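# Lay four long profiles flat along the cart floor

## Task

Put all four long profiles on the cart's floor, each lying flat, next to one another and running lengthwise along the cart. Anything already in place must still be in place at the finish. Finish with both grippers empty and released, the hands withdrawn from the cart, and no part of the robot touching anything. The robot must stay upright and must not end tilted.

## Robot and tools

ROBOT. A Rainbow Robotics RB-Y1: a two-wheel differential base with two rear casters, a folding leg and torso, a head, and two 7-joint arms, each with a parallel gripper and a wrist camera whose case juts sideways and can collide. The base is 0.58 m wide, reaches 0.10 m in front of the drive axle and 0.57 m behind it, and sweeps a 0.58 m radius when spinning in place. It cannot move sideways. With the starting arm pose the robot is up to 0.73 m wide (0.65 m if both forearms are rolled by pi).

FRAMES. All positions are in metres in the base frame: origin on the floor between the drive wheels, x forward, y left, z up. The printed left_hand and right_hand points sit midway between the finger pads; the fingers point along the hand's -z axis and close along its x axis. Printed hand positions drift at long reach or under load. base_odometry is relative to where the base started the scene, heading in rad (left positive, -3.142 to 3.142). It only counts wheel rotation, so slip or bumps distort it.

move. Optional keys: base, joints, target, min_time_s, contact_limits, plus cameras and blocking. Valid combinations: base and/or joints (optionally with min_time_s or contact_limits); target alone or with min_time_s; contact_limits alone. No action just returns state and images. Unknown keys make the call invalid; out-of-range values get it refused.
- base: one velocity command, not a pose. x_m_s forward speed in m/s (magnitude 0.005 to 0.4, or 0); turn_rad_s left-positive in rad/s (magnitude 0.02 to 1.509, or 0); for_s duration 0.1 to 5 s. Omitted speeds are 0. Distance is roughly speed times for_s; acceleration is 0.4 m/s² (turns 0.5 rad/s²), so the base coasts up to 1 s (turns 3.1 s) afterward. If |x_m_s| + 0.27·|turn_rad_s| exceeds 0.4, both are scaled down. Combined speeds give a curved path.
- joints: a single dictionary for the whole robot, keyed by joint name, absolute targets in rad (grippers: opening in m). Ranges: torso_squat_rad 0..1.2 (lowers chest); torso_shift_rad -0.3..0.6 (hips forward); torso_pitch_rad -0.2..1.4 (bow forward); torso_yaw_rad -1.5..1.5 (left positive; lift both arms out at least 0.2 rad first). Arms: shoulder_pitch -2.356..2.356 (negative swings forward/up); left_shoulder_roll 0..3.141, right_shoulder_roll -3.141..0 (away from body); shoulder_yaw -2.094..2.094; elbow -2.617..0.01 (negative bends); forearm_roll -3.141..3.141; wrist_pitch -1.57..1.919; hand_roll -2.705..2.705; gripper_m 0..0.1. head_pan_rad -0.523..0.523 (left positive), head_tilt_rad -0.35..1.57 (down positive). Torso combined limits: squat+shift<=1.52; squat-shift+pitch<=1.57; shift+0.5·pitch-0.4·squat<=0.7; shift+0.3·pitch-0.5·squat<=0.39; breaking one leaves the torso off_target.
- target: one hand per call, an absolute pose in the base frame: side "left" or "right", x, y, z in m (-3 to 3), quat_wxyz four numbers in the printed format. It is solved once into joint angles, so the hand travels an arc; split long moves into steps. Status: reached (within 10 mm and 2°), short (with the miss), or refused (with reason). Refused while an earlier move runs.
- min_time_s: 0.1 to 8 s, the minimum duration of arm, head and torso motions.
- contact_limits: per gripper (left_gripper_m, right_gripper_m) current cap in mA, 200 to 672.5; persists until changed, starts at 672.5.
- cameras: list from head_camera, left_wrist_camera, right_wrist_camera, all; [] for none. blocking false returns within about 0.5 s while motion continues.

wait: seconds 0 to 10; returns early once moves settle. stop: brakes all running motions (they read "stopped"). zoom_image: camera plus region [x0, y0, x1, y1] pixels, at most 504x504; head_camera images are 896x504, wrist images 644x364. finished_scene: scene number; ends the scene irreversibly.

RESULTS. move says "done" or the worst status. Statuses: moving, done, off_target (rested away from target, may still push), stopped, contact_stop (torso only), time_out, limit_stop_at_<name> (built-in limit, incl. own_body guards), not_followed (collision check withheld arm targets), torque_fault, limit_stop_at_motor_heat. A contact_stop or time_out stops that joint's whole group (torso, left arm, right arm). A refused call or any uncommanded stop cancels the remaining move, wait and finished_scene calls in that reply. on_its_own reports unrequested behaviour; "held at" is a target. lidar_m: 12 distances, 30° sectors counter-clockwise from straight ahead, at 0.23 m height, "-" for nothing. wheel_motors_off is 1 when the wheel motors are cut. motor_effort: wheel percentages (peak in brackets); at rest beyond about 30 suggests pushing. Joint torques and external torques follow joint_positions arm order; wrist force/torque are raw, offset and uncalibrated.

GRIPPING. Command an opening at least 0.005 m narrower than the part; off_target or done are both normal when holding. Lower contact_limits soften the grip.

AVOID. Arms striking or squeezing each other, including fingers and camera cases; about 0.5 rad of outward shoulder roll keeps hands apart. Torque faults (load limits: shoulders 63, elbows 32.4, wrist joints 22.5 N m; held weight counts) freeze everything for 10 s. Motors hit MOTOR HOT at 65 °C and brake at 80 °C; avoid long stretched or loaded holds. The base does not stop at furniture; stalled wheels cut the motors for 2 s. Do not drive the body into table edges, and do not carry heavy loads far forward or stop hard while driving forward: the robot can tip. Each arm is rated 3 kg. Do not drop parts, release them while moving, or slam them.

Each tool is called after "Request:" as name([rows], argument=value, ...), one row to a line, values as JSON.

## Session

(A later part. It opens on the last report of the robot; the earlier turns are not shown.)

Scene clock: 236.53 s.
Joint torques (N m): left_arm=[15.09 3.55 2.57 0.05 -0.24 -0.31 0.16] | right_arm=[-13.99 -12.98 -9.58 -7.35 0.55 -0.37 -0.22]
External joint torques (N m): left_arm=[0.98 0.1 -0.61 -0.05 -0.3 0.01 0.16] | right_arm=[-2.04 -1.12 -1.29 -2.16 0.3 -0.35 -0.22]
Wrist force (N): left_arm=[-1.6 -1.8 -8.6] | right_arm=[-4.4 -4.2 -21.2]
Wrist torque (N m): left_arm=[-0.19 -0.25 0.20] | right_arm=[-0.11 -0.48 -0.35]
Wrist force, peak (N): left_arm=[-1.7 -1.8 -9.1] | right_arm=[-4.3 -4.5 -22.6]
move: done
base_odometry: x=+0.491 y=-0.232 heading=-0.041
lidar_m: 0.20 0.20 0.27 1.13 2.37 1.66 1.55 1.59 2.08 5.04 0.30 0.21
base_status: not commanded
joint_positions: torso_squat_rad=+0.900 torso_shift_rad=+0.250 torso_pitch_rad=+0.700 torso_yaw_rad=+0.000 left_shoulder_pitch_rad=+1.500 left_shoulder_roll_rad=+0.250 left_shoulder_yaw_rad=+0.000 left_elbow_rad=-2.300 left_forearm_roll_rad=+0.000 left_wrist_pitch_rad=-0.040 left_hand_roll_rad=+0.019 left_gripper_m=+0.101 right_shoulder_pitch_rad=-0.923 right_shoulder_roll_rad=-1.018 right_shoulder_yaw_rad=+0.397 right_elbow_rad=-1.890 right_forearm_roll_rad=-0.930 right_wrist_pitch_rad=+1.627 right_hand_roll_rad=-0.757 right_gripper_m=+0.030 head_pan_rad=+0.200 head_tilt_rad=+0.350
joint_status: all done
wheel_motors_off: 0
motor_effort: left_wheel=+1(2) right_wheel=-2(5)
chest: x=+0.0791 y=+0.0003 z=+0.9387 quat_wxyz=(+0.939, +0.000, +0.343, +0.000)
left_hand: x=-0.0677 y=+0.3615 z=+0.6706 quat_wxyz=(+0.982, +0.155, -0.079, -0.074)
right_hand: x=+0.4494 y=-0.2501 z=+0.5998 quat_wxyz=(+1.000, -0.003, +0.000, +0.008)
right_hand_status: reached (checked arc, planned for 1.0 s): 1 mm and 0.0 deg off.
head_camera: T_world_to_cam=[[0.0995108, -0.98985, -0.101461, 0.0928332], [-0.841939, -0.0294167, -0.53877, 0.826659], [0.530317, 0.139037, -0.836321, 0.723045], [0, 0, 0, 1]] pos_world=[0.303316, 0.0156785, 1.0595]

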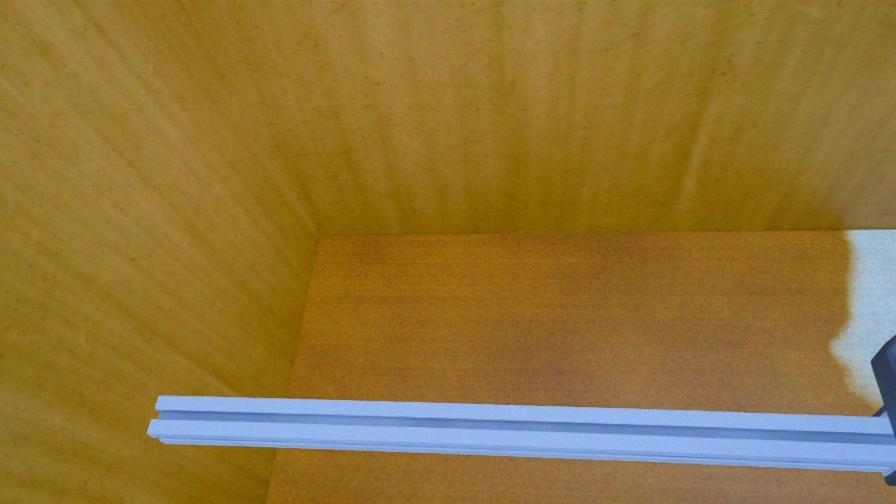

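Request:
move(joints={"torso_squat_rad":0.95,"torso_shift_rad":0.3,"torso_pitch_rad":0.89,"head_pan_rad":0.2,"head_tilt_rad":0.35}, min_time_s=1.5, cameras=["head_camera"])

Request:
move(target={"side":"right","x":0.48,"y":-0.254,"z":0.42,"quat_wxyz":[1,-0.0025,0,0.0085]}, min_time_s=1, cameras=[])

Request:
move(target={"side":"right","x":0.536,"y":-0.254,"z":0.35,"quat_wxyz":[1,-0.0025,0,0.0085]}, min_time_s=1, cameras=["head_camera","right_wrist_camera"])

Request:
move(joints={"head_pan_rad":-0.45,"head_tilt_rad":0.2}, cameras=["head_camera"])

Scene clock: 254.37 s.
Joint torques (N m): left_arm=[15.23 4.56 1.45 1.64 -0.47 -0.1 0.29] | right_arm=[-11.34 -12.99 -8.66 -7.82 0.02 0.29 -0.26]
External joint torques (N m): left_arm=[1.07 1.48 -1.4 -0.34 -0.52 -0.12 0.28] | right_arm=[-2.38 -1.75 -1.49 -2.16 0.04 0.03 -0.25]
Wrist force (N): left_arm=[-1.1 -1.4 -8.7] | right_arm=[-1.9 -4.3 -20.8]
Wrist torque (N m): left_arm=[-0.24 -0.27 0.21] | right_arm=[-0.02 -0.48 -0.34]
Wrist force, peak (N): left_arm=[-2.0 -1.9 -9.3] | right_arm=[-4.7 -4.4 -21.3]
move: done
base_odometry: x=+0.491 y=-0.232 heading=-0.041
lidar_m: 0.19 0.20 0.28 1.13 2.36 1.66 1.55 1.59 2.09 5.04 0.31 0.21
base_status: not commanded
joint_positions: torso_squat_rad=+0.950 torso_shift_rad=+0.300 torso_pitch_rad=+0.890 torso_yaw_rad=+0.000 left_shoulder_pitch_rad=+1.500 left_shoulder_roll_rad=+0.250 left_shoulder_yaw_rad=+0.000 left_elbow_rad=-2.300 left_forearm_roll_rad=+0.000 left_wrist_pitch_rad=-0.040 left_hand_roll_rad=+0.019 left_gripper_m=+0.101 right_shoulder_pitch_rad=-0.923 right_shoulder_roll_rad=-1.018 right_shoulder_yaw_rad=+0.397 right_elbow_rad=-1.890 right_forearm_roll_rad=-0.930 right_wrist_pitch_rad=+1.627 right_hand_roll_rad=-0.757 right_gripper_m=+0.030 head_pan_rad=+0.200 head_tilt_rad=+0.350
joint_status: all done
wheel_motors_off: 0
motor_effort: left_wheel=+2(3) right_wheel=-2(4)
chest: x=+0.1329 y=+0.0003 z=+0.8642 quat_wxyz=(+0.903, +0.000, +0.431, +0.000)
left_hand: x=-0.0619 y=+0.3615 z=+0.6286 quat_wxyz=(+0.985, +0.147, +0.015, -0.088)
right_hand: x=+0.4325 y=-0.2501 z=+0.4615 quat_wxyz=(+0.995, -0.002, +0.095, +0.008)
head_camera: T_world_to_cam=[[0.0785605, -0.98985, -0.118428, 0.0973727], [-0.928501, -0.0294038, -0.370165, 0.697563], [0.362926, 0.139041, -0.921386, 0.727963], [0, 0, 0, 1]] pos_world=[0.375842, 0.0156786, 0.94048]

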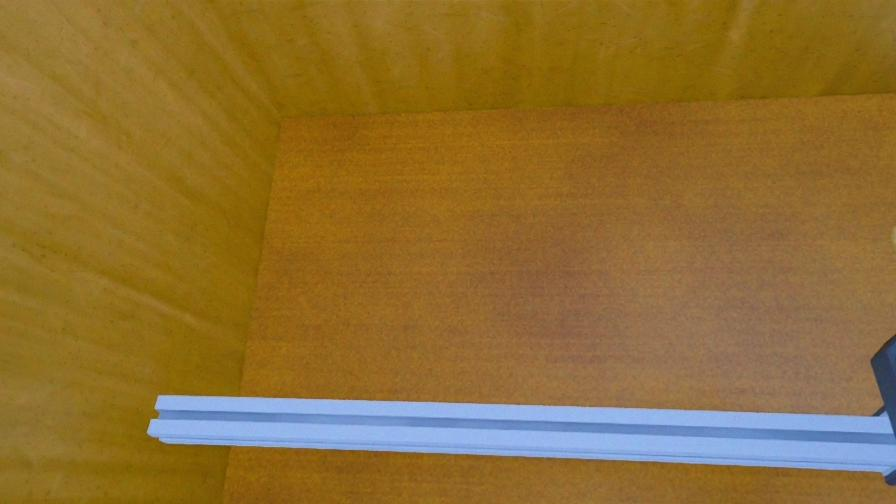

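Scene clock: 255.70 s.
Joint torques (N m): left_arm=[15.37 4.65 1.63 1.9 -0.38 -0.01 0.12] | right_arm=[-11.7 -11.3 -7.19 -8.02 0.41 -0.05 -0.02]
External joint torques (N m): left_arm=[1.2 1.57 -1.22 -0.08 -0.43 -0.03 0.11] | right_arm=[-2.32 -0.21 -0.15 -2.06 0.17 -0.04 -0.02]
Wrist force (N): left_arm=[-0.8 -1.7 -8.8] | right_arm=[-5.0 -4.3 -21.2]
Wrist torque (N m): left_arm=[-0.22 -0.24 0.21] | right_arm=[-0.04 -0.55 -0.40]
Wrist force, peak (N): left_arm=[-1.0 -1.2 -9.2] | right_arm=[-5.5 -3.7 -21.9]
move: done
base_odometry: x=+0.491 y=-0.232 heading=-0.041
lidar_m: 0.19 0.21 0.29 1.13 2.36 1.65 1.55 1.58 2.09 5.03 0.30 0.20
base_status: not commanded
joint_positions: torso_squat_rad=+0.950 torso_shift_rad=+0.300 torso_pitch_rad=+0.890 torso_yaw_rad=+0.000 left_shoulder_pitch_rad=+1.500 left_shoulder_roll_rad=+0.250 left_shoulder_yaw_rad=+0.000 left_elbow_rad=-2.300 left_forearm_roll_rad=+0.000 left_wrist_pitch_rad=-0.040 left_hand_roll_rad=+0.019 left_gripper_m=+0.101 right_shoulder_pitch_rad=-0.928 right_shoulder_roll_rad=-0.951 right_shoulder_yaw_rad=+0.427 right_elbow_rad=-1.745 right_forearm_roll_rad=-0.742 right_wrist_pitch_rad=+1.401 right_hand_roll_rad=-0.685 right_gripper_m=+0.030 head_pan_rad=+0.200 head_tilt_rad=+0.350
joint_status: all done
wheel_motors_off: 0
motor_effort: left_wheel=+1(2) right_wheel=+0(5)
chest: x=+0.1329 y=+0.0003 z=+0.8642 quat_wxyz=(+0.903, +0.000, +0.431, +0.000)
left_hand: x=-0.0619 y=+0.3615 z=+0.6286 quat_wxyz=(+0.985, +0.147, +0.015, -0.088)
right_hand: x=+0.4796 y=-0.2543 z=+0.4198 quat_wxyz=(+1.000, -0.003, +0.000, +0.008)
right_hand_status: reached (checked arc, planned for 1.0 s): 1 mm and 0.1 deg off.

Scene clock: 257.30 s.
Joint torques (N m): left_arm=[15.51 3.08 2.76 1.25 -0.27 0.18 0.15] | right_arm=[-15.06 -12.14 -6.27 -7.73 0.46 -0.1 -0.38]
External joint torques (N m): left_arm=[1.34 0 -0.09 -0.73 -0.32 0.16 0.15] | right_arm=[-2.1 -1.76 -0.81 -2.14 0.22 -0.08 -0.38]
Wrist force (N): left_arm=[-0.8 -1.7 -8.9] | right_arm=[-4.7 -4.5 -21.7]
Wrist torque (N m): left_arm=[-0.23 -0.24 0.22] | right_arm=[0.15 -0.50 -0.38]
Wrist force, peak (N): left_arm=[-0.7 -1.2 -9.3] | right_arm=[-4.9 -5.8 -22.4]
move: done
base_odometry: x=+0.491 y=-0.232 heading=-0.041
lidar_m: 0.19 0.20 0.28 1.13 2.36 1.66 1.56 1.59 2.08 5.03 0.30 0.21
base_status: not commanded
joint_positions: torso_squat_rad=+0.950 torso_shift_rad=+0.300 torso_pitch_rad=+0.890 torso_yaw_rad=+0.000 left_shoulder_pitch_rad=+1.500 left_shoulder_roll_rad=+0.250 left_shoulder_yaw_rad=+0.000 left_elbow_rad=-2.300 left_forearm_roll_rad=+0.000 left_wrist_pitch_rad=-0.040 left_hand_roll_rad=+0.019 left_gripper_m=+0.101 right_shoulder_pitch_rad=-1.156 right_shoulder_roll_rad=-0.742 right_shoulder_yaw_rad=+0.465 right_elbow_rad=-1.167 right_forearm_roll_rad=-0.700 right_wrist_pitch_rad=+1.208 right_hand_roll_rad=-0.431 right_gripper_m=+0.030 head_pan_rad=+0.200 head_tilt_rad=+0.350
joint_status: all done
wheel_motors_off: 0
motor_effort: left_wheel=+3(3) right_wheel=-2(5)
chest: x=+0.1329 y=+0.0003 z=+0.8642 quat_wxyz=(+0.903, +0.000, +0.431, +0.000)
left_hand: x=-0.0619 y=+0.3615 z=+0.6286 quat_wxyz=(+0.985, +0.147, +0.015, -0.088)
right_hand: x=+0.5355 y=-0.2540 z=+0.3498 quat_wxyz=(+1.000, -0.003, +0.000, +0.008)
right_hand_status: reached (checked arc, planned for 1.0 s): 1 mm and 0.0 deg off.
head_camera: T_world_to_cam=[[0.078571, -0.98985, -0.118424, 0.0973648], [-0.9285, -0.0294151, -0.370166, 0.697564], [0.362925, 0.139041, -0.921386, 0.727963], [0, 0, 0, 1]] pos_world=[0.375842, 0.0156785, 0.94048]
right_wrist_camera: T_world_to_cam=[[-0.99998, 0.00102928, -0.00627374, 0.539644], [-0.00187282, 0.895329, 0.445401, 0.102824], [0.0060755, 0.445403, -0.895309, 0.497073], [0, 0, 0, 1]] pos_world=[0.536805, -0.314015, 0.402622]

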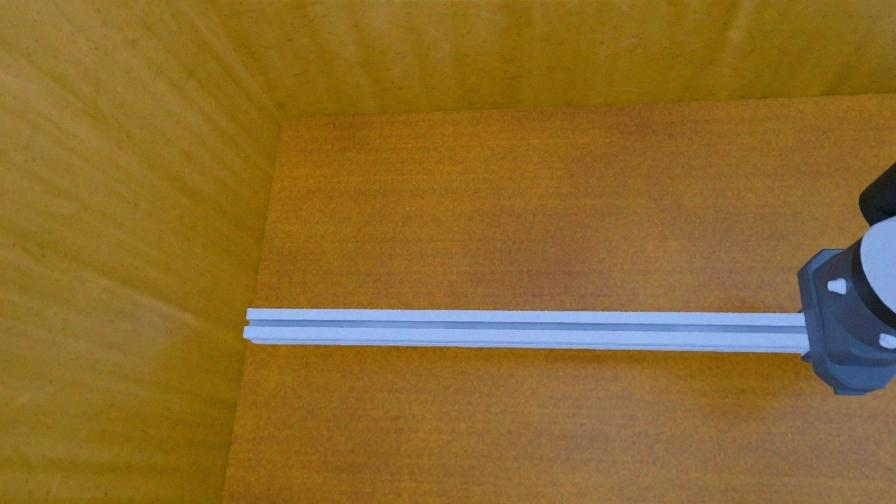

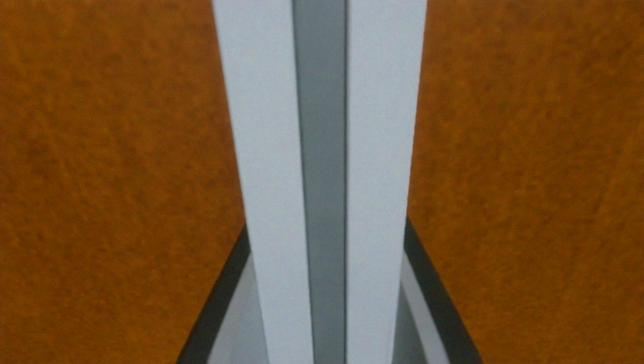

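Scene clock: 258.40 s.
Joint torques (N m): left_arm=[14.52 3.64 2.57 1.46 -0.53 0.13 0.21] | right_arm=[-14.87 -12.58 -5.51 -7.78 0.42 -0.02 -0.14]
External joint torques (N m): left_arm=[0.35 0.56 -0.28 -0.52 -0.58 0.11 0.21] | right_arm=[-1.9 -2.2 -0.05 -2.19 0.18 0 -0.14]
Wrist force (N): left_arm=[-1.2 -1.2 -9.0] | right_arm=[-4.8 -4.3 -21.4]
Wrist torque (N m): left_arm=[-0.27 -0.27 0.22] | right_arm=[-0.12 -0.53 -0.35]
Wrist force, peak (N): left_arm=[-0.7 -1.6 -9.3] | right_arm=[-4.6 -4.6 -21.9]
move: done
base_odometry: x=+0.491 y=-0.232 heading=-0.041
lidar_m: 0.20 0.21 0.27 1.13 2.36 1.65 1.54 1.59 2.09 5.04 0.31 0.21
base_status: not commanded
joint_positions: torso_squat_rad=+0.950 torso_shift_rad=+0.300 torso_pitch_rad=+0.890 torso_yaw_rad=+0.000 left_shoulder_pitch_rad=+1.500 left_shoulder_roll_rad=+0.250 left_shoulder_yaw_rad=+0.000 left_elbow_rad=-2.300 left_forearm_roll_rad=+0.000 left_wrist_pitch_rad=-0.040 left_hand_roll_rad=+0.019 left_gripper_m=+0.101 right_shoulder_pitch_rad=-1.156 right_shoulder_roll_rad=-0.742 right_shoulder_yaw_rad=+0.465 right_elbow_rad=-1.167 right_forearm_roll_rad=-0.700 right_wrist_pitch_rad=+1.208 right_hand_roll_rad=-0.431 right_gripper_m=+0.030 head_pan_rad=-0.450 head_tilt_rad=+0.200
joint_status: all done
wheel_motors_off: 0
motor_effort: left_wheel=+2(3) right_wheel=-2(5)
chest: x=+0.1329 y=+0.0003 z=+0.8642 quat_wxyz=(+0.903, +0.000, +0.431, +0.000)
left_hand: x=-0.0619 y=+0.3615 z=+0.6286 quat_wxyz=(+0.985, +0.147, +0.015, -0.088)
right_hand: x=+0.5355 y=-0.2540 z=+0.3498 quat_wxyz=(+1.000, -0.003, +0.000, +0.008)
head_camera: T_world_to_cam=[[-0.321516, -0.874889, 0.362211, -0.249371], [-0.844855, 0.0923078, -0.526972, 0.824843], [0.427607, -0.475446, -0.768833, 0.560198], [0, 0, 0, 1]] pos_world=[0.377151, -0.0279679, 0.955692]

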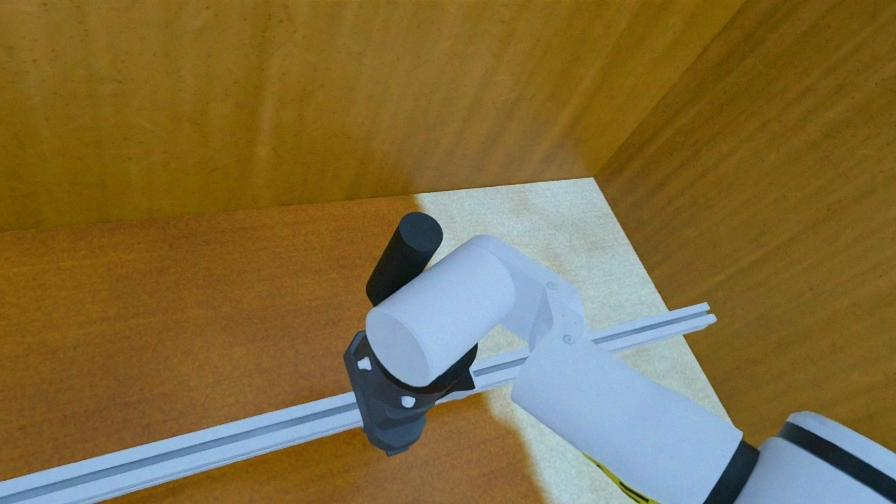

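Request:
move(target={"side":"right","x":0.537,"y":-0.251,"z":0.312,"quat_wxyz":[1,-0.0025,0,0.008]}, min_time_s=0.8, cameras=[])

Request:
move(target={"side":"right","x":0.538,"y":-0.251,"z":0.303,"quat_wxyz":[1,-0.0025,0,0.008]}, min_time_s=0.7, cameras=["head_camera"])

Request:
zoom_image(camera="head_camera", region=[560, 200, 780, 420])

Scene clock: 271.90 s.
Joint torques (N m): left_arm=[15.03 3.09 2.91 1.44 -0.34 0.2 0.06] | right_arm=[-16.16 -10.5 -3.69 -7.09 0.49 -0.01 -0.14]
External joint torques (N m): left_arm=[0.86 0.01 0.06 -0.54 -0.38 0.18 0.05] | right_arm=[-2.54 -0.98 0.48 -1.99 0.24 0.01 -0.14]
Wrist force (N): left_arm=[-0.8 -1.1 -9.0] | right_arm=[-4.9 -4.2 -21.3]
Wrist torque (N m): left_arm=[-0.30 -0.25 0.19] | right_arm=[-0.12 -0.54 -0.34]
Wrist force, peak (N): left_arm=[-0.8 -1.4 -9.3] | right_arm=[-6.4 -7.2 -21.3]
move: done
base_odometry: x=+0.491 y=-0.232 heading=-0.041
lidar_m: 0.19 0.21 0.27 1.14 2.37 1.66 1.55 1.59 2.09 5.04 0.31 0.21
base_status: not commanded
joint_positions: torso_squat_rad=+0.950 torso_shift_rad=+0.300 torso_pitch_rad=+0.890 torso_yaw_rad=+0.000 left_shoulder_pitch_rad=+1.500 left_shoulder_roll_rad=+0.250 left_shoulder_yaw_rad=+0.000 left_elbow_rad=-2.300 left_forearm_roll_rad=+0.000 left_wrist_pitch_rad=-0.040 left_hand_roll_rad=+0.019 left_gripper_m=+0.101 right_shoulder_pitch_rad=-1.225 right_shoulder_roll_rad=-0.643 right_shoulder_yaw_rad=+0.480 right_elbow_rad=-0.902 right_forearm_roll_rad=-0.684 right_wrist_pitch_rad=+1.069 right_hand_roll_rad=-0.337 right_gripper_m=+0.030 head_pan_rad=-0.450 head_tilt_rad=+0.200
joint_status: all done
wheel_motors_off: 0
motor_effort: left_wheel=+2(3) right_wheel=-2(4)
chest: x=+0.1329 y=+0.0003 z=+0.8642 quat_wxyz=(+0.903, +0.000, +0.431, +0.000)
left_hand: x=-0.0619 y=+0.3615 z=+0.6286 quat_wxyz=(+0.985, +0.147, +0.015, -0.088)
right_hand: x=+0.5364 y=-0.2511 z=+0.3118 quat_wxyz=(+1.000, -0.003, +0.000, +0.008)
right_hand_status: reached (checked arc, planned for 0.8 s): 1 mm and 0.0 deg off.

Scene clock: 272.93 s.
Joint torques (N m): left_arm=[15.42 4.35 2.7 1.3 -0.34 0.3 0.22] | right_arm=[-16.56 -9.47 -3.8 -7.44 0.44 -0.02 0.08]
External joint torques (N m): left_arm=[1.25 1.28 -0.15 -0.69 -0.39 0.28 0.21] | right_arm=[-2.67 -0.17 -0.06 -2.61 0.22 0.01 0.08]
Wrist force (N): left_arm=[-0.8 -1.3 -9.0] | right_arm=[-4.8 -3.8 -21.3]
Wrist torque (N m): left_arm=[-0.27 -0.25 0.24] | right_arm=[0.01 -0.53 -0.32]
Wrist force, peak (N): left_arm=[-1.1 -1.7 -9.2] | right_arm=[-5.5 -4.4 -21.7]
move: done
base_odometry: x=+0.491 y=-0.232 heading=-0.041
lidar_m: 0.19 0.21 0.28 1.12 2.36 1.66 1.55 1.58 2.09 5.04 0.30 0.21
base_status: not commanded
joint_positions: torso_squat_rad=+0.950 torso_shift_rad=+0.300 torso_pitch_rad=+0.890 torso_yaw_rad=+0.000 left_shoulder_pitch_rad=+1.500 left_shoulder_roll_rad=+0.250 left_shoulder_yaw_rad=+0.000 left_elbow_rad=-2.300 left_forearm_roll_rad=+0.000 left_wrist_pitch_rad=-0.040 left_hand_roll_rad=+0.019 left_gripper_m=+0.101 right_shoulder_pitch_rad=-1.253 right_shoulder_roll_rad=-0.615 right_shoulder_yaw_rad=+0.481 right_elbow_rad=-0.812 right_forearm_roll_rad=-0.688 right_wrist_pitch_rad=+1.026 right_hand_roll_rad=-0.301 right_gripper_m=+0.030 head_pan_rad=-0.450 head_tilt_rad=+0.200
joint_status: all done
wheel_motors_off: 0
motor_effort: left_wheel=+2(3) right_wheel=-3(5)
chest: x=+0.1329 y=+0.0003 z=+0.8642 quat_wxyz=(+0.903, +0.000, +0.431, +0.000)
left_hand: x=-0.0619 y=+0.3615 z=+0.6286 quat_wxyz=(+0.985, +0.147, +0.015, -0.088)
right_hand: x=+0.5374 y=-0.2513 z=+0.3028 quat_wxyz=(+1.000, -0.003, +0.000, +0.008)
right_hand_status: reached (checked arc, planned for 0.7 s): 1 mm and 0.0 deg off.
head_camera: T_world_to_cam=[[-0.321516, -0.874889, 0.362211, -0.249371], [-0.844855, 0.0923078, -0.526972, 0.824843], [0.427607, -0.475446, -0.768833, 0.560198], [0, 0, 0, 1]] pos_world=[0.377151, -0.0279679, 0.955692]

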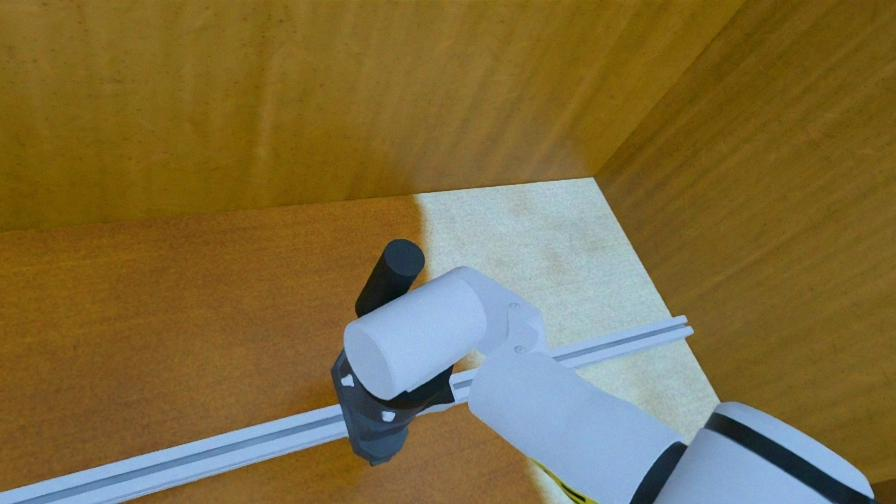

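Scaled by 2.291 (camera's finer frame: 1280x720).

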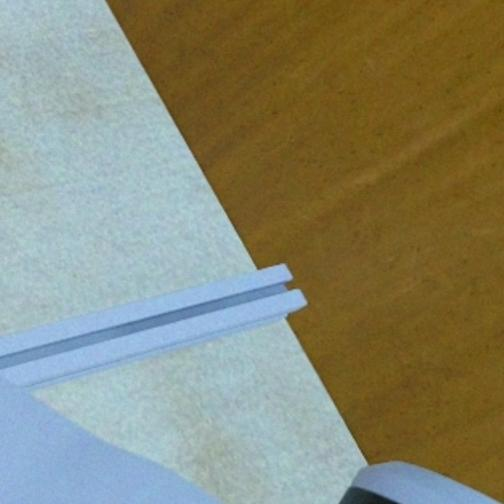

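Request:
move(target={"side":"right","x":0.538,"y":-0.251,"z":0.2995,"quat_wxyz":[1,-0.0025,0,0.008]}, min_time_s=0.5, cameras=[])

Scene clock: 278.37 s.
Joint torques (N m): left_arm=[15.26 3.83 2.65 1.73 -0.54 0.31 0.25] | right_arm=[-13.15 -9 -3.66 -3.82 1.65 -3.56 0.33]
External joint torques (N m): left_arm=[1.09 0.75 -0.2 -0.25 -0.59 0.29 0.24] | right_arm=[0.86 0.23 -0.06 1 1.43 -3.52 0.33]
Wrist force (N): left_arm=[-0.7 -1.4 -8.6] | right_arm=[-16.6 -2.8 13.5]
Wrist torque (N m): left_arm=[-0.26 -0.22 0.23] | right_arm=[0.17 0.52 -0.34]
Wrist force, peak (N): left_arm=[-0.7 -1.3 -9.4] | right_arm=[-17.9 -3.0 16.4]
move: done
base_odometry: x=+0.491 y=-0.232 heading=-0.041
lidar_m: 0.19 0.21 0.28 1.14 2.36 1.66 1.55 1.59 2.08 5.05 0.30 0.21
base_status: not commanded
joint_positions: torso_squat_rad=+0.950 torso_shift_rad=+0.300 torso_pitch_rad=+0.890 torso_yaw_rad=+0.000 left_shoulder_pitch_rad=+1.500 left_shoulder_roll_rad=+0.250 left_shoulder_yaw_rad=+0.000 left_elbow_rad=-2.300 left_forearm_roll_rad=+0.000 left_wrist_pitch_rad=-0.040 left_hand_roll_rad=+0.019 left_gripper_m=+0.101 right_shoulder_pitch_rad=-1.263 right_shoulder_roll_rad=-0.605 right_shoulder_yaw_rad=+0.481 right_elbow_rad=-0.781 right_forearm_roll_rad=-0.690 right_wrist_pitch_rad=+1.011 right_hand_roll_rad=-0.288 right_gripper_m=+0.030 head_pan_rad=-0.450 head_tilt_rad=+0.200
joint_status: all done
wheel_motors_off: 0
motor_effort: left_wheel=+3(3) right_wheel=+0(4)
chest: x=+0.1326 y=+0.0003 z=+0.8644 quat_wxyz=(+0.903, +0.000, +0.430, +0.000)
left_hand: x=-0.0620 y=+0.3615 z=+0.6286 quat_wxyz=(+0.985, +0.147, +0.014, -0.088)
right_hand: x=+0.5380 y=-0.2511 z=+0.3004 quat_wxyz=(+1.000, -0.003, -0.001, +0.008)
right_hand_status: reached (checked arc, planned for 0.5 s): 1 mm and 0.1 deg off.

Request:
move(contact_limits={"right_gripper_m":200}, cameras=[])

Request:
move(target={"side":"right","x":0.538,"y":-0.251,"z":0.3005,"quat_wxyz":[1,-0.0025,0,0.008]}, cameras=[])

Request:
move(joints={"right_gripper_m":0.04}, cameras=["right_wrist_camera"])

Request:
move(target={"side":"right","x":0.538,"y":-0.251,"z":0.32,"quat_wxyz":[1,-0.0025,0,0.008]}, min_time_s=0.5, cameras=["right_wrist_camera"])

Request:
move(target={"side":"right","x":0.535,"y":-0.251,"z":0.37,"quat_wxyz":[1,-0.0025,0,0.008]}, min_time_s=0.6, cameras=["right_wrist_camera"])

Request:
move(target={"side":"right","x":0.48,"y":-0.23,"z":0.52,"quat_wxyz":[1,0,0,0]}, min_time_s=1, cameras=[])

Request:
move(target={"side":"right","x":0.42,"y":-0.21,"z":0.72,"quat_wxyz":[1,0,0,0.001]}, min_time_s=1, cameras=["head_camera"])

Scene clock: 286.30 s.
Joint torques (N m): left_arm=[15.38 3.6 2.3 1.23 0.03 0 0.17] | right_arm=[-12.73 -8.2 -3.16 -3.82 1.58 -3.06 0.14]
External joint torques (N m): left_arm=[1.21 0.52 -0.55 -0.74 -0.02 -0.02 0.16] | right_arm=[1.28 1.03 0.43 0.99 1.35 -3.02 0.14]
Wrist force (N): left_arm=[-0.4 -1.3 -8.9] | right_arm=[-12.8 -3.9 10.8]
Wrist torque (N m): left_arm=[-0.29 -0.19 0.21] | right_arm=[0.15 0.33 -0.30]
Wrist force, peak (N): left_arm=[-0.8 -1.5 -9.5] | right_arm=[-16.8 -2.3 14.1]
base_odometry: x=+0.491 y=-0.232 heading=-0.041
lidar_m: 0.19 0.20 0.28 1.13 2.36 1.66 1.55 1.58 2.09 5.04 0.31 0.21
base_status: not commanded
joint_positions: torso_squat_rad=+0.950 torso_shift_rad=+0.300 torso_pitch_rad=+0.890 torso_yaw_rad=+0.000 left_shoulder_pitch_rad=+1.500 left_shoulder_roll_rad=+0.250 left_shoulder_yaw_rad=+0.000 left_elbow_rad=-2.300 left_forearm_roll_rad=+0.000 left_wrist_pitch_rad=-0.040 left_hand_roll_rad=+0.019 left_gripper_m=+0.101 right_shoulder_pitch_rad=-1.263 right_shoulder_roll_rad=-0.605 right_shoulder_yaw_rad=+0.481 right_elbow_rad=-0.781 right_forearm_roll_rad=-0.690 right_wrist_pitch_rad=+1.011 right_hand_roll_rad=-0.288 right_gripper_m=+0.030 head_pan_rad=-0.450 head_tilt_rad=+0.200
joint_status: not commanded
wheel_motors_off: 0
motor_effort: left_wheel=+3(3) right_wheel=-1(4)
contact_limits: right_gripper_m 200 mA
chest: x=+0.1326 y=+0.0003 z=+0.8644 quat_wxyz=(+0.903, +0.000, +0.430, +0.000)
left_hand: x=-0.0620 y=+0.3615 z=+0.6286 quat_wxyz=(+0.985, +0.147, +0.014, -0.088)
right_hand: x=+0.5381 y=-0.2511 z=+0.3005 quat_wxyz=(+1.000, -0.003, -0.001, +0.008)

Scene clock: 286.83 s.
Joint torques (N m): left_arm=[14.89 3.34 2.26 1.25 -0.3 -0.05 0.25] | right_arm=[-13.26 -9.35 -3.11 -4.39 1.15 -2.78 -0.31]
External joint torques (N m): left_arm=[0.72 0.26 -0.59 -0.72 -0.34 -0.07 0.25] | right_arm=[0.76 -0.12 0.48 0.42 0.93 -2.75 -0.31]
Wrist force (N): left_arm=[-1.0 -1.6 -9.1] | right_arm=[-12.1 -4.2 6.1]
Wrist torque (N m): left_arm=[-0.24 -0.25 0.22] | right_arm=[0.12 0.20 -0.31]
Wrist force, peak (N): left_arm=[-1.0 -1.6 -9.1] | right_arm=[-12.5 -3.9 9.7]
move: done
base_odometry: x=+0.491 y=-0.232 heading=-0.041
lidar_m: 0.20 0.20 0.29 1.12 2.36 1.66 1.55 1.59 2.10 5.04 0.30 0.21
base_status: not commanded
joint_positions: torso_squat_rad=+0.950 torso_shift_rad=+0.300 torso_pitch_rad=+0.890 torso_yaw_rad=+0.000 left_shoulder_pitch_rad=+1.500 left_shoulder_roll_rad=+0.250 left_shoulder_yaw_rad=+0.000 left_elbow_rad=-2.300 left_forearm_roll_rad=+0.000 left_wrist_pitch_rad=-0.040 left_hand_roll_rad=+0.019 left_gripper_m=+0.101 right_shoulder_pitch_rad=-1.264 right_shoulder_roll_rad=-0.605 right_shoulder_yaw_rad=+0.481 right_elbow_rad=-0.781 right_forearm_roll_rad=-0.690 right_wrist_pitch_rad=+1.011 right_hand_roll_rad=-0.288 right_gripper_m=+0.030 head_pan_rad=-0.450 head_tilt_rad=+0.200
joint_status: all done
wheel_motors_off: 0
motor_effort: left_wheel=+3(3) right_wheel=-4(4)
contact_limits: right_gripper_m 200 mA
chest: x=+0.1326 y=+0.0003 z=+0.8644 quat_wxyz=(+0.903, +0.000, +0.430, +0.000)
left_hand: x=-0.0620 y=+0.3615 z=+0.6286 quat_wxyz=(+0.985, +0.147, +0.014, -0.088)
right_hand: x=+0.5382 y=-0.2510 z=+0.3006 quat_wxyz=(+1.000, -0.003, -0.001, +0.008)
right_hand_status: reached (checked arc, planned for 0.0 s): 0 mm and 0.1 deg off.

Scene clock: 287.40 s.
Joint torques (N m): left_arm=[15.21 3.72 2.75 1.44 -0.48 -0.06 0.37] | right_arm=[-10.69 -9.11 -2.7 -3.87 0.49 0.14 -0.1]
External joint torques (N m): left_arm=[1.05 0.64 -0.1 -0.53 -0.53 -0.07 0.37] | right_arm=[3.34 0.12 0.9 0.95 0.27 0.18 -0.1]
Wrist force (N): left_arm=[-1.0 -1.4 -9.1] | right_arm=[-2.9 -4.6 -4.7]
Wrist torque (N m): left_arm=[-0.26 -0.27 0.23] | right_arm=[0.06 -0.43 -0.35]
Wrist force, peak (N): left_arm=[-1.0 -1.4 -9.1] | right_arm=[-12.3 -4.1 6.6]
move: done
base_odometry: x=+0.491 y=-0.232 heading=-0.041
lidar_m: 0.20 0.20 0.27 1.13 2.37 1.66 1.54 1.59 2.09 5.04 0.30 0.21
base_status: not commanded
joint_positions: torso_squat_rad=+0.950 torso_shift_rad=+0.300 torso_pitch_rad=+0.890 torso_yaw_rad=+0.000 left_shoulder_pitch_rad=+1.500 left_shoulder_roll_rad=+0.250 left_shoulder_yaw_rad=+0.000 left_elbow_rad=-2.300 left_forearm_roll_rad=+0.000 left_wrist_pitch_rad=-0.040 left_hand_roll_rad=+0.019 left_gripper_m=+0.101 right_shoulder_pitch_rad=-1.264 right_shoulder_roll_rad=-0.605 right_shoulder_yaw_rad=+0.481 right_elbow_rad=-0.781 right_forearm_roll_rad=-0.690 right_wrist_pitch_rad=+1.011 right_hand_roll_rad=-0.288 right_gripper_m=+0.040 head_pan_rad=-0.450 head_tilt_rad=+0.200
joint_status: all done
wheel_motors_off: 0
motor_effort: left_wheel=+3(3) right_wheel=-4(4)
contact_limits: right_gripper_m 200 mA
chest: x=+0.1326 y=+0.0003 z=+0.8644 quat_wxyz=(+0.903, +0.000, +0.430, +0.000)
left_hand: x=-0.0620 y=+0.3615 z=+0.6286 quat_wxyz=(+0.985, +0.147, +0.014, -0.088)
right_hand: x=+0.5387 y=-0.2509 z=+0.3008 quat_wxyz=(+1.000, -0.003, -0.001, +0.008)
right_wrist_camera: T_world_to_cam=[[-0.999956, 0.00184442, -0.00922349, 0.543625], [-0.00245715, 0.895316, 0.445425, 0.12218], [0.00907949, 0.445428, -0.895272, 0.450181], [0, 0, 0, 1]] pos_world=[0.539814, -0.310916, 0.353626]

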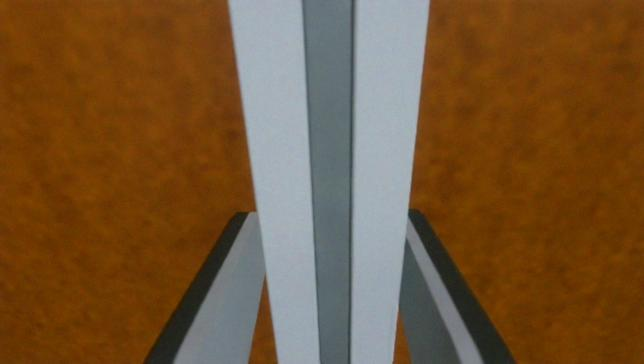

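Scene clock: 288.30 s.
Joint torques (N m): left_arm=[14.81 3.16 1.95 1.56 -0.24 0.15 0.3] | right_arm=[-12.97 -10.38 -3.59 -5.63 0.41 -0.25 -0.29]
External joint torques (N m): left_arm=[0.65 0.08 -0.9 -0.42 -0.29 0.13 0.3] | right_arm=[0.66 -0.7 0.83 -0.41 0.19 -0.23 -0.29]
Wrist force (N): left_arm=[-0.9 -1.6 -8.7] | right_arm=[-4.8 -4.0 -12.2]
Wrist torque (N m): left_arm=[-0.23 -0.26 0.22] | right_arm=[-0.02 -0.55 -0.34]
Wrist force, peak (N): left_arm=[-0.7 -1.6 -9.3] | right_arm=[-5.5 -4.6 -12.8]
move: done
base_odometry: x=+0.491 y=-0.232 heading=-0.041
lidar_m: 0.20 0.21 0.28 1.13 2.36 1.66 1.55 1.59 2.09 5.05 0.30 0.21
base_status: not commanded
joint_positions: torso_squat_rad=+0.950 torso_shift_rad=+0.300 torso_pitch_rad=+0.890 torso_yaw_rad=+0.000 left_shoulder_pitch_rad=+1.500 left_shoulder_roll_rad=+0.250 left_shoulder_yaw_rad=+0.000 left_elbow_rad=-2.300 left_forearm_roll_rad=+0.000 left_wrist_pitch_rad=-0.040 left_hand_roll_rad=+0.019 left_gripper_m=+0.101 right_shoulder_pitch_rad=-1.217 right_shoulder_roll_rad=-0.660 right_shoulder_yaw_rad=+0.478 right_elbow_rad=-0.948 right_forearm_roll_rad=-0.689 right_wrist_pitch_rad=+1.100 right_hand_roll_rad=-0.352 right_gripper_m=+0.040 head_pan_rad=-0.450 head_tilt_rad=+0.200
joint_status: all done
wheel_motors_off: 0
motor_effort: left_wheel=+4(4) right_wheel=-1(4)
contact_limits: right_gripper_m 200 mA
chest: x=+0.1327 y=+0.0003 z=+0.8643 quat_wxyz=(+0.903, +0.000, +0.430, +0.000)
left_hand: x=-0.0620 y=+0.3615 z=+0.6286 quat_wxyz=(+0.985, +0.147, +0.014, -0.088)
right_hand: x=+0.5380 y=-0.2508 z=+0.3198 quat_wxyz=(+1.000, -0.002, +0.001, +0.008)
right_hand_status: reached (checked arc, planned for 0.5 s): 0 mm and 0.1 deg off.
right_wrist_camera: T_world_to_cam=[[-0.999989, 0.00147596, -0.00448204, 0.541425], [-0.000679107, 0.894923, 0.446219, 0.112339], [0.00466968, 0.446217, -0.894912, 0.46968], [0, 0, 0, 1]] pos_world=[0.539302, -0.310913, 0.372622]

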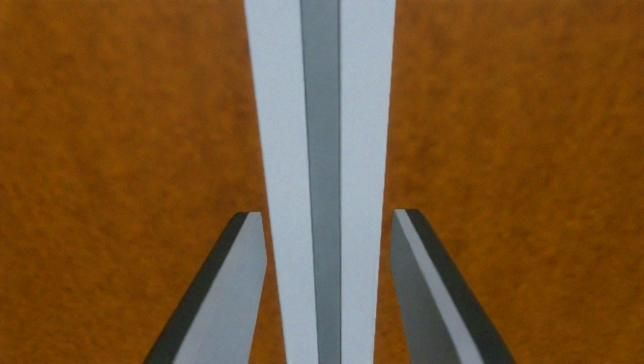

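Scene clock: 289.50 s.
Joint torques (N m): left_arm=[15.09 3.28 2.19 1.47 -0.37 0.21 0.29] | right_arm=[-12.01 -10.92 -5.2 -6.53 0.34 -0.09 -0.22]
External joint torques (N m): left_arm=[0.93 0.2 -0.66 -0.5 -0.42 0.2 0.28] | right_arm=[0.82 -0.35 0.76 -0.76 0.1 -0.07 -0.22]
Wrist force (N): left_arm=[-0.8 -1.4 -8.9] | right_arm=[-4.8 -4.5 -12.4]
Wrist torque (N m): left_arm=[-0.23 -0.24 0.19] | right_arm=[0.05 -0.51 -0.39]
Wrist force, peak (N): left_arm=[-1.1 -1.7 -9.2] | right_arm=[-5.7 -6.0 -12.3]
move: done
base_odometry: x=+0.491 y=-0.232 heading=-0.041
lidar_m: 0.19 0.20 0.28 1.12 2.36 1.66 1.54 1.60 2.09 5.03 0.30 0.21
base_status: not commanded
joint_positions: torso_squat_rad=+0.950 torso_shift_rad=+0.300 torso_pitch_rad=+0.890 torso_yaw_rad=+0.000 left_shoulder_pitch_rad=+1.500 left_shoulder_roll_rad=+0.250 left_shoulder_yaw_rad=+0.000 left_elbow_rad=-2.300 left_forearm_roll_rad=+0.000 left_wrist_pitch_rad=-0.040 left_hand_roll_rad=+0.019 left_gripper_m=+0.101 right_shoulder_pitch_rad=-1.137 right_shoulder_roll_rad=-0.780 right_shoulder_yaw_rad=+0.457 right_elbow_rad=-1.279 right_forearm_roll_rad=-0.710 right_wrist_pitch_rad=+1.275 right_hand_roll_rad=-0.478 right_gripper_m=+0.040 head_pan_rad=-0.450 head_tilt_rad=+0.200
joint_status: all done
wheel_motors_off: 0
motor_effort: left_wheel=+2(4) right_wheel=-1(5)
contact_limits: right_gripper_m 200 mA
chest: x=+0.1327 y=+0.0003 z=+0.8643 quat_wxyz=(+0.903, +0.000, +0.430, +0.000)
left_hand: x=-0.0620 y=+0.3615 z=+0.6286 quat_wxyz=(+0.985, +0.147, +0.015, -0.088)
right_hand: x=+0.5350 y=-0.2510 z=+0.3700 quat_wxyz=(+1.000, -0.002, +0.000, +0.008)
right_hand_status: reached (checked arc, planned for 0.7 s): 0 mm and 0.0 deg off.
right_wrist_camera: T_world_to_cam=[[-0.999979, 0.00179067, -0.00622573, 0.539485], [-0.00117179, 0.895186, 0.44569, 0.0906862], [0.00637127, 0.445688, -0.895166, 0.51374], [0, 0, 0, 1]] pos_world=[0.536307, -0.311115, 0.422823]

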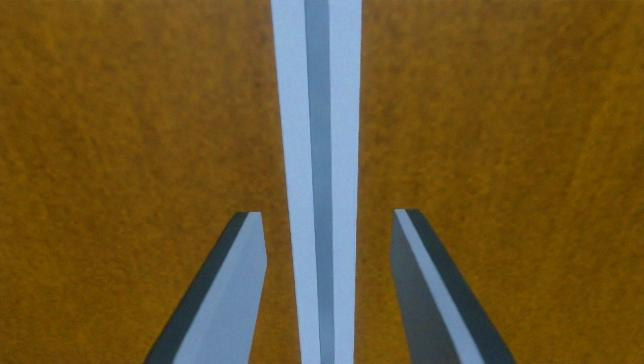

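Scene clock: 290.97 s.
Joint torques (N m): left_arm=[14.41 2.72 2.5 1.44 -0.29 0.25 0.3] | right_arm=[-9.69 -12.13 -6.8 -5.85 0.24 -0.24 -0.13]
External joint torques (N m): left_arm=[0.24 -0.36 -0.35 -0.54 -0.34 0.24 0.3] | right_arm=[0.51 -1.08 0.94 -0.29 0.01 -0.23 -0.13]
Wrist force (N): left_arm=[-0.8 -1.7 -9.0] | right_arm=[-4.7 -4.3 -12.0]
Wrist torque (N m): left_arm=[-0.24 -0.23 0.20] | right_arm=[0.06 -0.54 -0.35]
Wrist force, peak (N): left_arm=[-1.2 -1.4 -9.5] | right_arm=[-4.8 -5.3 -13.0]
move: done
base_odometry: x=+0.491 y=-0.232 heading=-0.041
lidar_m: 0.19 0.20 0.28 1.13 2.35 1.65 1.54 1.59 2.10 5.03 0.30 0.21
base_status: not commanded
joint_positions: torso_squat_rad=+0.950 torso_shift_rad=+0.300 torso_pitch_rad=+0.890 torso_yaw_rad=+0.000 left_shoulder_pitch_rad=+1.500 left_shoulder_roll_rad=+0.250 left_shoulder_yaw_rad=+0.000 left_elbow_rad=-2.300 left_forearm_roll_rad=+0.000 left_wrist_pitch_rad=-0.040 left_hand_roll_rad=+0.019 left_gripper_m=+0.101 right_shoulder_pitch_rad=-0.995 right_shoulder_roll_rad=-1.045 right_shoulder_yaw_rad=+0.334 right_elbow_rad=-2.052 right_forearm_roll_rad=-0.887 right_wrist_pitch_rad=+1.685 right_hand_roll_rad=-0.872 right_gripper_m=+0.040 head_pan_rad=-0.450 head_tilt_rad=+0.200
joint_status: all done
wheel_motors_off: 0
motor_effort: left_wheel=+2(3) right_wheel=-1(4)
contact_limits: right_gripper_m 200 mA
chest: x=+0.1327 y=+0.0003 z=+0.8643 quat_wxyz=(+0.903, +0.000, +0.430, +0.000)
left_hand: x=-0.0620 y=+0.3615 z=+0.6286 quat_wxyz=(+0.985, +0.147, +0.015, -0.088)
right_hand: x=+0.4800 y=-0.2299 z=+0.5200 quat_wxyz=(+1.000, +0.000, +0.000, +0.000)
right_hand_status: reached (checked arc, planned for 1.1 s): 0 mm and 0.0 deg off.

Scene clock: 292.50 s.
Joint torques (N m): left_arm=[14.66 3.8 2.3 1.55 -0.26 0.14 0.32] | right_arm=[-9.39 -12.27 -6.21 -0.08 0.65 -0.27 -0.25]
External joint torques (N m): left_arm=[0.49 0.72 -0.55 -0.43 -0.31 0.13 0.31] | right_arm=[0.51 -1.22 1.21 -0.17 0.45 -0.25 -0.25]
Wrist force (N): left_arm=[-0.6 -1.5 -8.9] | right_arm=[-5.1 -4.0 -12.4]
Wrist torque (N m): left_arm=[-0.25 -0.21 0.23] | right_arm=[-0.05 -0.57 -0.33]
Wrist force, peak (N): left_arm=[-0.3 -1.5 -9.4] | right_arm=[-5.2 -4.4 -13.1]
move: done
base_odometry: x=+0.491 y=-0.232 heading=-0.041
lidar_m: 0.20 0.20 0.28 1.13 2.38 1.67 1.55 1.60 2.09 5.04 0.31 0.21
base_status: not commanded
joint_positions: torso_squat_rad=+0.950 torso_shift_rad=+0.300 torso_pitch_rad=+0.890 torso_yaw_rad=+0.000 left_shoulder_pitch_rad=+1.500 left_shoulder_roll_rad=+0.250 left_shoulder_yaw_rad=+0.000 left_elbow_rad=-2.300 left_forearm_roll_rad=+0.000 left_wrist_pitch_rad=-0.040 left_hand_roll_rad=+0.019 left_gripper_m=+0.101 right_shoulder_pitch_rad=-1.361 right_shoulder_roll_rad=-1.412 right_shoulder_yaw_rad=+0.160 right_elbow_rad=-2.504 right_forearm_roll_rad=-1.646 right_wrist_pitch_rad=+1.919 right_hand_roll_rad=-1.403 right_gripper_m=+0.040 head_pan_rad=-0.450 head_tilt_rad=+0.200
joint_status: all done
wheel_motors_off: 0
motor_effort: left_wheel=+2(3) right_wheel=-2(4)
contact_limits: right_gripper_m 200 mA
chest: x=+0.1327 y=+0.0003 z=+0.8643 quat_wxyz=(+0.903, +0.000, +0.430, +0.000)
left_hand: x=-0.0620 y=+0.3615 z=+0.6286 quat_wxyz=(+0.985, +0.147, +0.015, -0.088)
right_hand: x=+0.4202 y=-0.2105 z=+0.7194 quat_wxyz=(+1.000, +0.007, -0.004, +0.000)
right_hand_status: reached (checked arc, planned for 1.0 s): 1 mm and 0.9 deg off.
head_camera: T_world_to_cam=[[-0.321747, -0.874836, 0.362133, -0.249344], [-0.844619, 0.0923433, -0.527343, 0.825046], [0.427898, -0.475536, -0.768615, 0.560115], [0, 0, 0, 1]] pos_world=[0.376952, -0.0279678, 0.955891]

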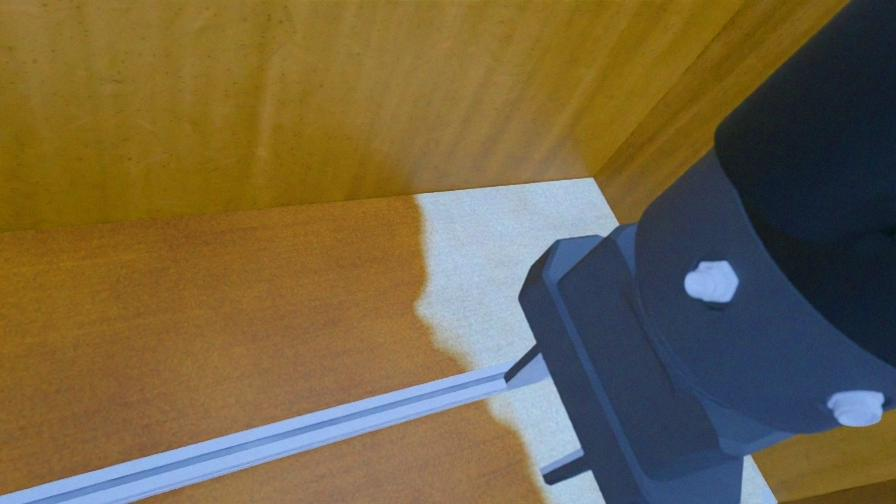

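Request:
move(base={"x_m_s":-0.3,"for_s":1.8}, joints={"torso_squat_rad":0.75,"torso_shift_rad":0,"torso_pitch_rad":0.35,"head_pan_rad":0,"head_tilt_rad":0.5}, cameras=["head_camera"])

Request:
move(base={"turn_rad_s":0.6,"for_s":2.687}, joints={"right_shoulder_pitch_rad":-0.074,"right_shoulder_roll_rad":-0.05,"right_shoulder_yaw_rad":-0.047,"right_elbow_rad":-1.8,"right_forearm_roll_rad":0.313,"right_wrist_pitch_rad":-0.119,"right_hand_roll_rad":1.25,"right_gripper_m":0.045,"left_shoulder_pitch_rad":0.9,"left_shoulder_roll_rad":0.15}, cameras=["head_camera"])

Scene clock: 306.77 s.
Joint torques (N m): left_arm=[13.43 3.83 2.59 -3.92 -0.45 -0.81 0.4] | right_arm=[-10.37 -8.52 -5.7 4.04 1.38 -0.25 -0.03]
External joint torques (N m): left_arm=[0.74 0.02 -0.88 -0.58 -0.52 0.11 0.42] | right_arm=[0.35 -0.28 0.89 0.1 0.26 -0.05 -0.06]
Wrist force (N): left_arm=[-3.7 -2.0 -8.1] | right_arm=[-8.3 -4.1 -11.7]
Wrist torque (N m): left_arm=[-0.17 -0.35 0.23] | right_arm=[-0.08 -0.71 -0.37]
Wrist force, peak (N): left_arm=[-1.1 -1.5 -9.4] | right_arm=[-7.4 -4.6 -12.5]
move: done
base_odometry: x=-0.049 y=-0.210 heading=-0.041
lidar_m: 0.74 0.76 1.25 5.00 1.54 1.09 1.01 1.03 1.37 3.27 1.11 0.79
base_status: done (sent for 1.8 of 1.8 s)
joint_positions: torso_squat_rad=+0.750 torso_shift_rad=+0.000 torso_pitch_rad=+0.350 torso_yaw_rad=+0.000 left_shoulder_pitch_rad=+1.500 left_shoulder_roll_rad=+0.250 left_shoulder_yaw_rad=+0.000 left_elbow_rad=-2.300 left_forearm_roll_rad=+0.000 left_wrist_pitch_rad=-0.040 left_hand_roll_rad=+0.019 left_gripper_m=+0.101 right_shoulder_pitch_rad=-1.361 right_shoulder_roll_rad=-1.412 right_shoulder_yaw_rad=+0.160 right_elbow_rad=-2.504 right_forearm_roll_rad=-1.646 right_wrist_pitch_rad=+1.919 right_hand_roll_rad=-1.403 right_gripper_m=+0.040 head_pan_rad=+0.000 head_tilt_rad=+0.500
joint_status: all done
wheel_motors_off: 0
motor_effort: left_wheel=-3(32) right_wheel=+6(34)
contact_limits: right_gripper_m 200 mA
chest: x=-0.1220 y=+0.0003 z=+1.0834 quat_wxyz=(+0.985, +0.000, +0.174, +0.000)
left_hand: x=-0.1678 y=+0.3615 z=+0.7811 quat_wxyz=(+0.953, +0.165, -0.249, -0.046)
right_hand: x=+0.1991 y=-0.2105 z=+1.1069 quat_wxyz=(+0.963, +0.007, -0.270, +0.002)
head_camera: T_world_to_cam=[[-0.0574558, -0.998219, 0.016082, -0.0162472], [-0.717553, 0.0300905, -0.695853, 0.912686], [0.69413, -0.0515205, -0.718004, 0.871366], [0, 0, 0, 1]] pos_world=[0.0491258, 0.00121182, 1.261]

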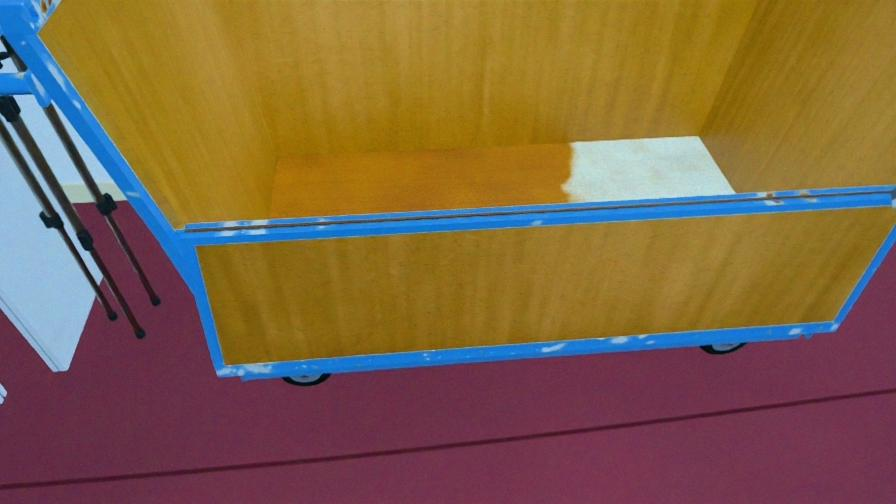

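Scene clock: 311.03 s.
Joint torques (N m): left_arm=[7.72 0.97 1.78 -7.65 -0.36 -1.68 0.11] | right_arm=[-6.97 -1.29 -1.06 -11.26 0.11 -1.83 -0.59]
External joint torques (N m): left_arm=[0.55 -1.95 -0.84 0.46 -0.42 -0.01 0.15] | right_arm=[-0.79 0.28 -0.33 -0.8 0.04 0.01 -0.58]
Wrist force (N): left_arm=[-6.2 -1.5 -5.6] | right_arm=[-4.1 1.7 -5.5]
Wrist torque (N m): left_arm=[-0.14 -0.50 0.29] | right_arm=[-0.38 -0.42 -0.36]
Wrist force, peak (N): left_arm=[-5.4 -1.9 -7.7] | right_arm=[-9.6 -4.7 -11.2]
move: done
base_odometry: x=-0.049 y=-0.210 heading=+1.578
lidar_m: 3.99 1.44 1.06 1.02 1.06 1.44 3.89 1.04 0.77 0.74 0.78 1.25
base_status: done (sent for 2.7 of 2.7 s)
joint_positions: torso_squat_rad=+0.750 torso_shift_rad=+0.000 torso_pitch_rad=+0.350 torso_yaw_rad=+0.000 left_shoulder_pitch_rad=+0.900 left_shoulder_roll_rad=+0.150 left_shoulder_yaw_rad=+0.000 left_elbow_rad=-2.300 left_forearm_roll_rad=+0.000 left_wrist_pitch_rad=-0.040 left_hand_roll_rad=+0.019 left_gripper_m=+0.101 right_shoulder_pitch_rad=-0.074 right_shoulder_roll_rad=-0.050 right_shoulder_yaw_rad=-0.047 right_elbow_rad=-1.800 right_forearm_roll_rad=+0.313 right_wrist_pitch_rad=-0.119 right_hand_roll_rad=+1.250 right_gripper_m=+0.045 head_pan_rad=+0.000 head_tilt_rad=+0.500
joint_status: all done
wheel_motors_off: 0
motor_effort: left_wheel=+4(44) right_wheel=+16(52)
contact_limits: right_gripper_m 200 mA
chest: x=-0.1220 y=+0.0003 z=+1.0834 quat_wxyz=(+0.985, +0.000, +0.174, +0.000)
left_hand: x=+0.0708 y=+0.3287 z=+0.7998 quat_wxyz=(+0.840, +0.125, -0.526, -0.031)
right_hand: x=+0.3435 y=-0.2306 z=+0.8561 quat_wxyz=(+0.465, -0.519, -0.512, +0.503)
head_camera: T_world_to_cam=[[-0.0574514, -0.998219, 0.0160779, -0.0162422], [-0.717503, 0.0300865, -0.695905, 0.912748], [0.694182, -0.0515166, -0.717954, 0.871301], [0, 0, 0, 1]] pos_world=[0.0491258, 0.00121181, 1.261]

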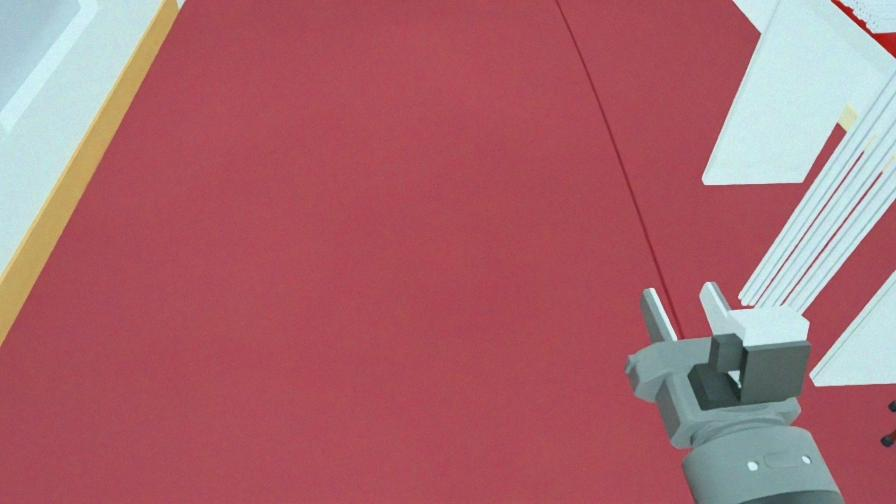

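Request:
move(base={"x_m_s":0.35,"for_s":3.145}, joints={"torso_squat_rad":1.19}, cameras=[])

Request:
move(base={"turn_rad_s":-0.6,"for_s":2.63}, cameras=["head_camera"])

Scene clock: 319.43 s.
Joint torques (N m): left_arm=[7.63 2.33 1.81 -7.97 -0.18 -1.52 0.1] | right_arm=[-5.98 -1.42 -0.55 -11.27 -0.04 -2.12 -0.62]
External joint torques (N m): left_arm=[0.45 -0.58 -0.81 0.14 -0.24 0.15 0.14] | right_arm=[0.19 0.15 0.18 -0.81 -0.11 -0.28 -0.61]
Wrist force (N): left_arm=[-6.5 -1.2 -5.7] | right_arm=[-3.8 1.9 -5.7]
Wrist torque (N m): left_arm=[-0.24 -0.59 0.28] | right_arm=[-0.36 -0.40 -0.36]
Wrist force, peak (N): left_arm=[-7.1 -1.6 -5.9] | right_arm=[-4.4 2.0 -5.7]
move: done
base_odometry: x=-0.058 y=+0.886 heading=+1.579
lidar_m: 4.00 1.45 1.06 1.02 1.08 1.46 3.92 1.05 0.98 0.87 1.03 2.19
base_status: done (sent for 3.13 of 3.13 s)
joint_positions: torso_squat_rad=+1.190 torso_shift_rad=+0.000 torso_pitch_rad=+0.350 torso_yaw_rad=+0.000 left_shoulder_pitch_rad=+0.900 left_shoulder_roll_rad=+0.150 left_shoulder_yaw_rad=+0.000 left_elbow_rad=-2.300 left_forearm_roll_rad=+0.000 left_wrist_pitch_rad=-0.040 left_hand_roll_rad=+0.019 left_gripper_m=+0.101 right_shoulder_pitch_rad=-0.074 right_shoulder_roll_rad=-0.050 right_shoulder_yaw_rad=-0.047 right_elbow_rad=-1.800 right_forearm_roll_rad=+0.313 right_wrist_pitch_rad=-0.119 right_hand_roll_rad=+1.250 right_gripper_m=+0.045 head_pan_rad=+0.000 head_tilt_rad=+0.500
joint_status: all done
wheel_motors_off: 0
motor_effort: left_wheel=+9(44) right_wheel=-8(51)
contact_limits: right_gripper_m 200 mA
chest: x=-0.1219 y=+0.0003 z=+0.8313 quat_wxyz=(+0.985, +0.000, +0.174, +0.000)
left_hand: x=+0.0708 y=+0.3287 z=+0.5477 quat_wxyz=(+0.841, +0.125, -0.526, -0.031)
right_hand: x=+0.3436 y=-0.2306 z=+0.6040 quat_wxyz=(+0.465, -0.519, -0.512, +0.503)

Scene clock: 323.60 s.
Joint torques (N m): left_arm=[7.5 1.75 1.52 -8.06 -0.24 -1.5 0.13] | right_arm=[-6 -1.53 -0.88 -11.24 -0.04 -1.96 -0.49]
External joint torques (N m): left_arm=[0.32 -1.17 -1.1 0.05 -0.3 0.16 0.18] | right_arm=[0.17 0.04 -0.15 -0.79 -0.11 -0.12 -0.48]
Wrist force (N): left_arm=[-6.5 -1.4 -5.6] | right_arm=[-3.9 2.0 -5.7]
Wrist torque (N m): left_arm=[-0.21 -0.58 0.29] | right_arm=[-0.37 -0.42 -0.36]
Wrist force, peak (N): left_arm=[-7.0 -1.3 -5.8] | right_arm=[-4.0 1.9 -5.9]
move: done
base_odometry: x=-0.058 y=+0.886 heading=+0.000
lidar_m: 0.88 1.03 2.17 4.23 1.48 1.07 1.00 1.05 1.43 3.76 1.08 0.98
base_status: done (sent for 2.63 of 2.63 s)
joint_positions: torso_squat_rad=+1.190 torso_shift_rad=+0.000 torso_pitch_rad=+0.350 torso_yaw_rad=+0.000 left_shoulder_pitch_rad=+0.900 left_shoulder_roll_rad=+0.150 left_shoulder_yaw_rad=+0.000 left_elbow_rad=-2.300 left_forearm_roll_rad=+0.000 left_wrist_pitch_rad=-0.040 left_hand_roll_rad=+0.019 left_gripper_m=+0.101 right_shoulder_pitch_rad=-0.074 right_shoulder_roll_rad=-0.050 right_shoulder_yaw_rad=-0.047 right_elbow_rad=-1.800 right_forearm_roll_rad=+0.313 right_wrist_pitch_rad=-0.119 right_hand_roll_rad=+1.250 right_gripper_m=+0.045 head_pan_rad=+0.000 head_tilt_rad=+0.500
joint_status: not commanded
wheel_motors_off: 0
motor_effort: left_wheel=+16(38) right_wheel=+1(45)
contact_limits: right_gripper_m 200 mA
chest: x=-0.1219 y=+0.0003 z=+0.8313 quat_wxyz=(+0.985, +0.000, +0.174, +0.000)
left_hand: x=+0.0708 y=+0.3287 z=+0.5477 quat_wxyz=(+0.841, +0.125, -0.526, -0.031)
right_hand: x=+0.3436 y=-0.2306 z=+0.6040 quat_wxyz=(+0.465, -0.519, -0.512, +0.503)
head_camera: T_world_to_cam=[[-0.0574508, -0.998219, 0.0160899, -0.0121896], [-0.7177, 0.0300923, -0.695702, 0.737259], [0.693978, -0.0515163, -0.71815, 0.690374], [0, 0, 0, 1]] pos_world=[0.0493258, 0.00121182, 1.0089]

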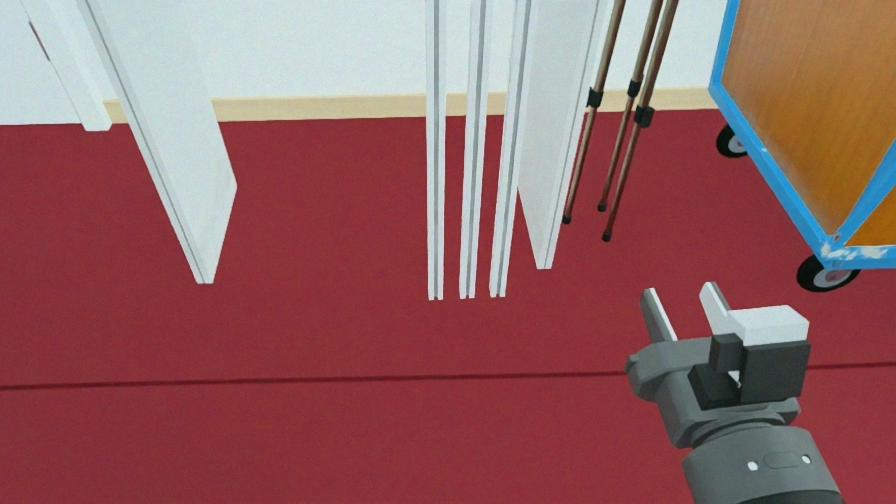

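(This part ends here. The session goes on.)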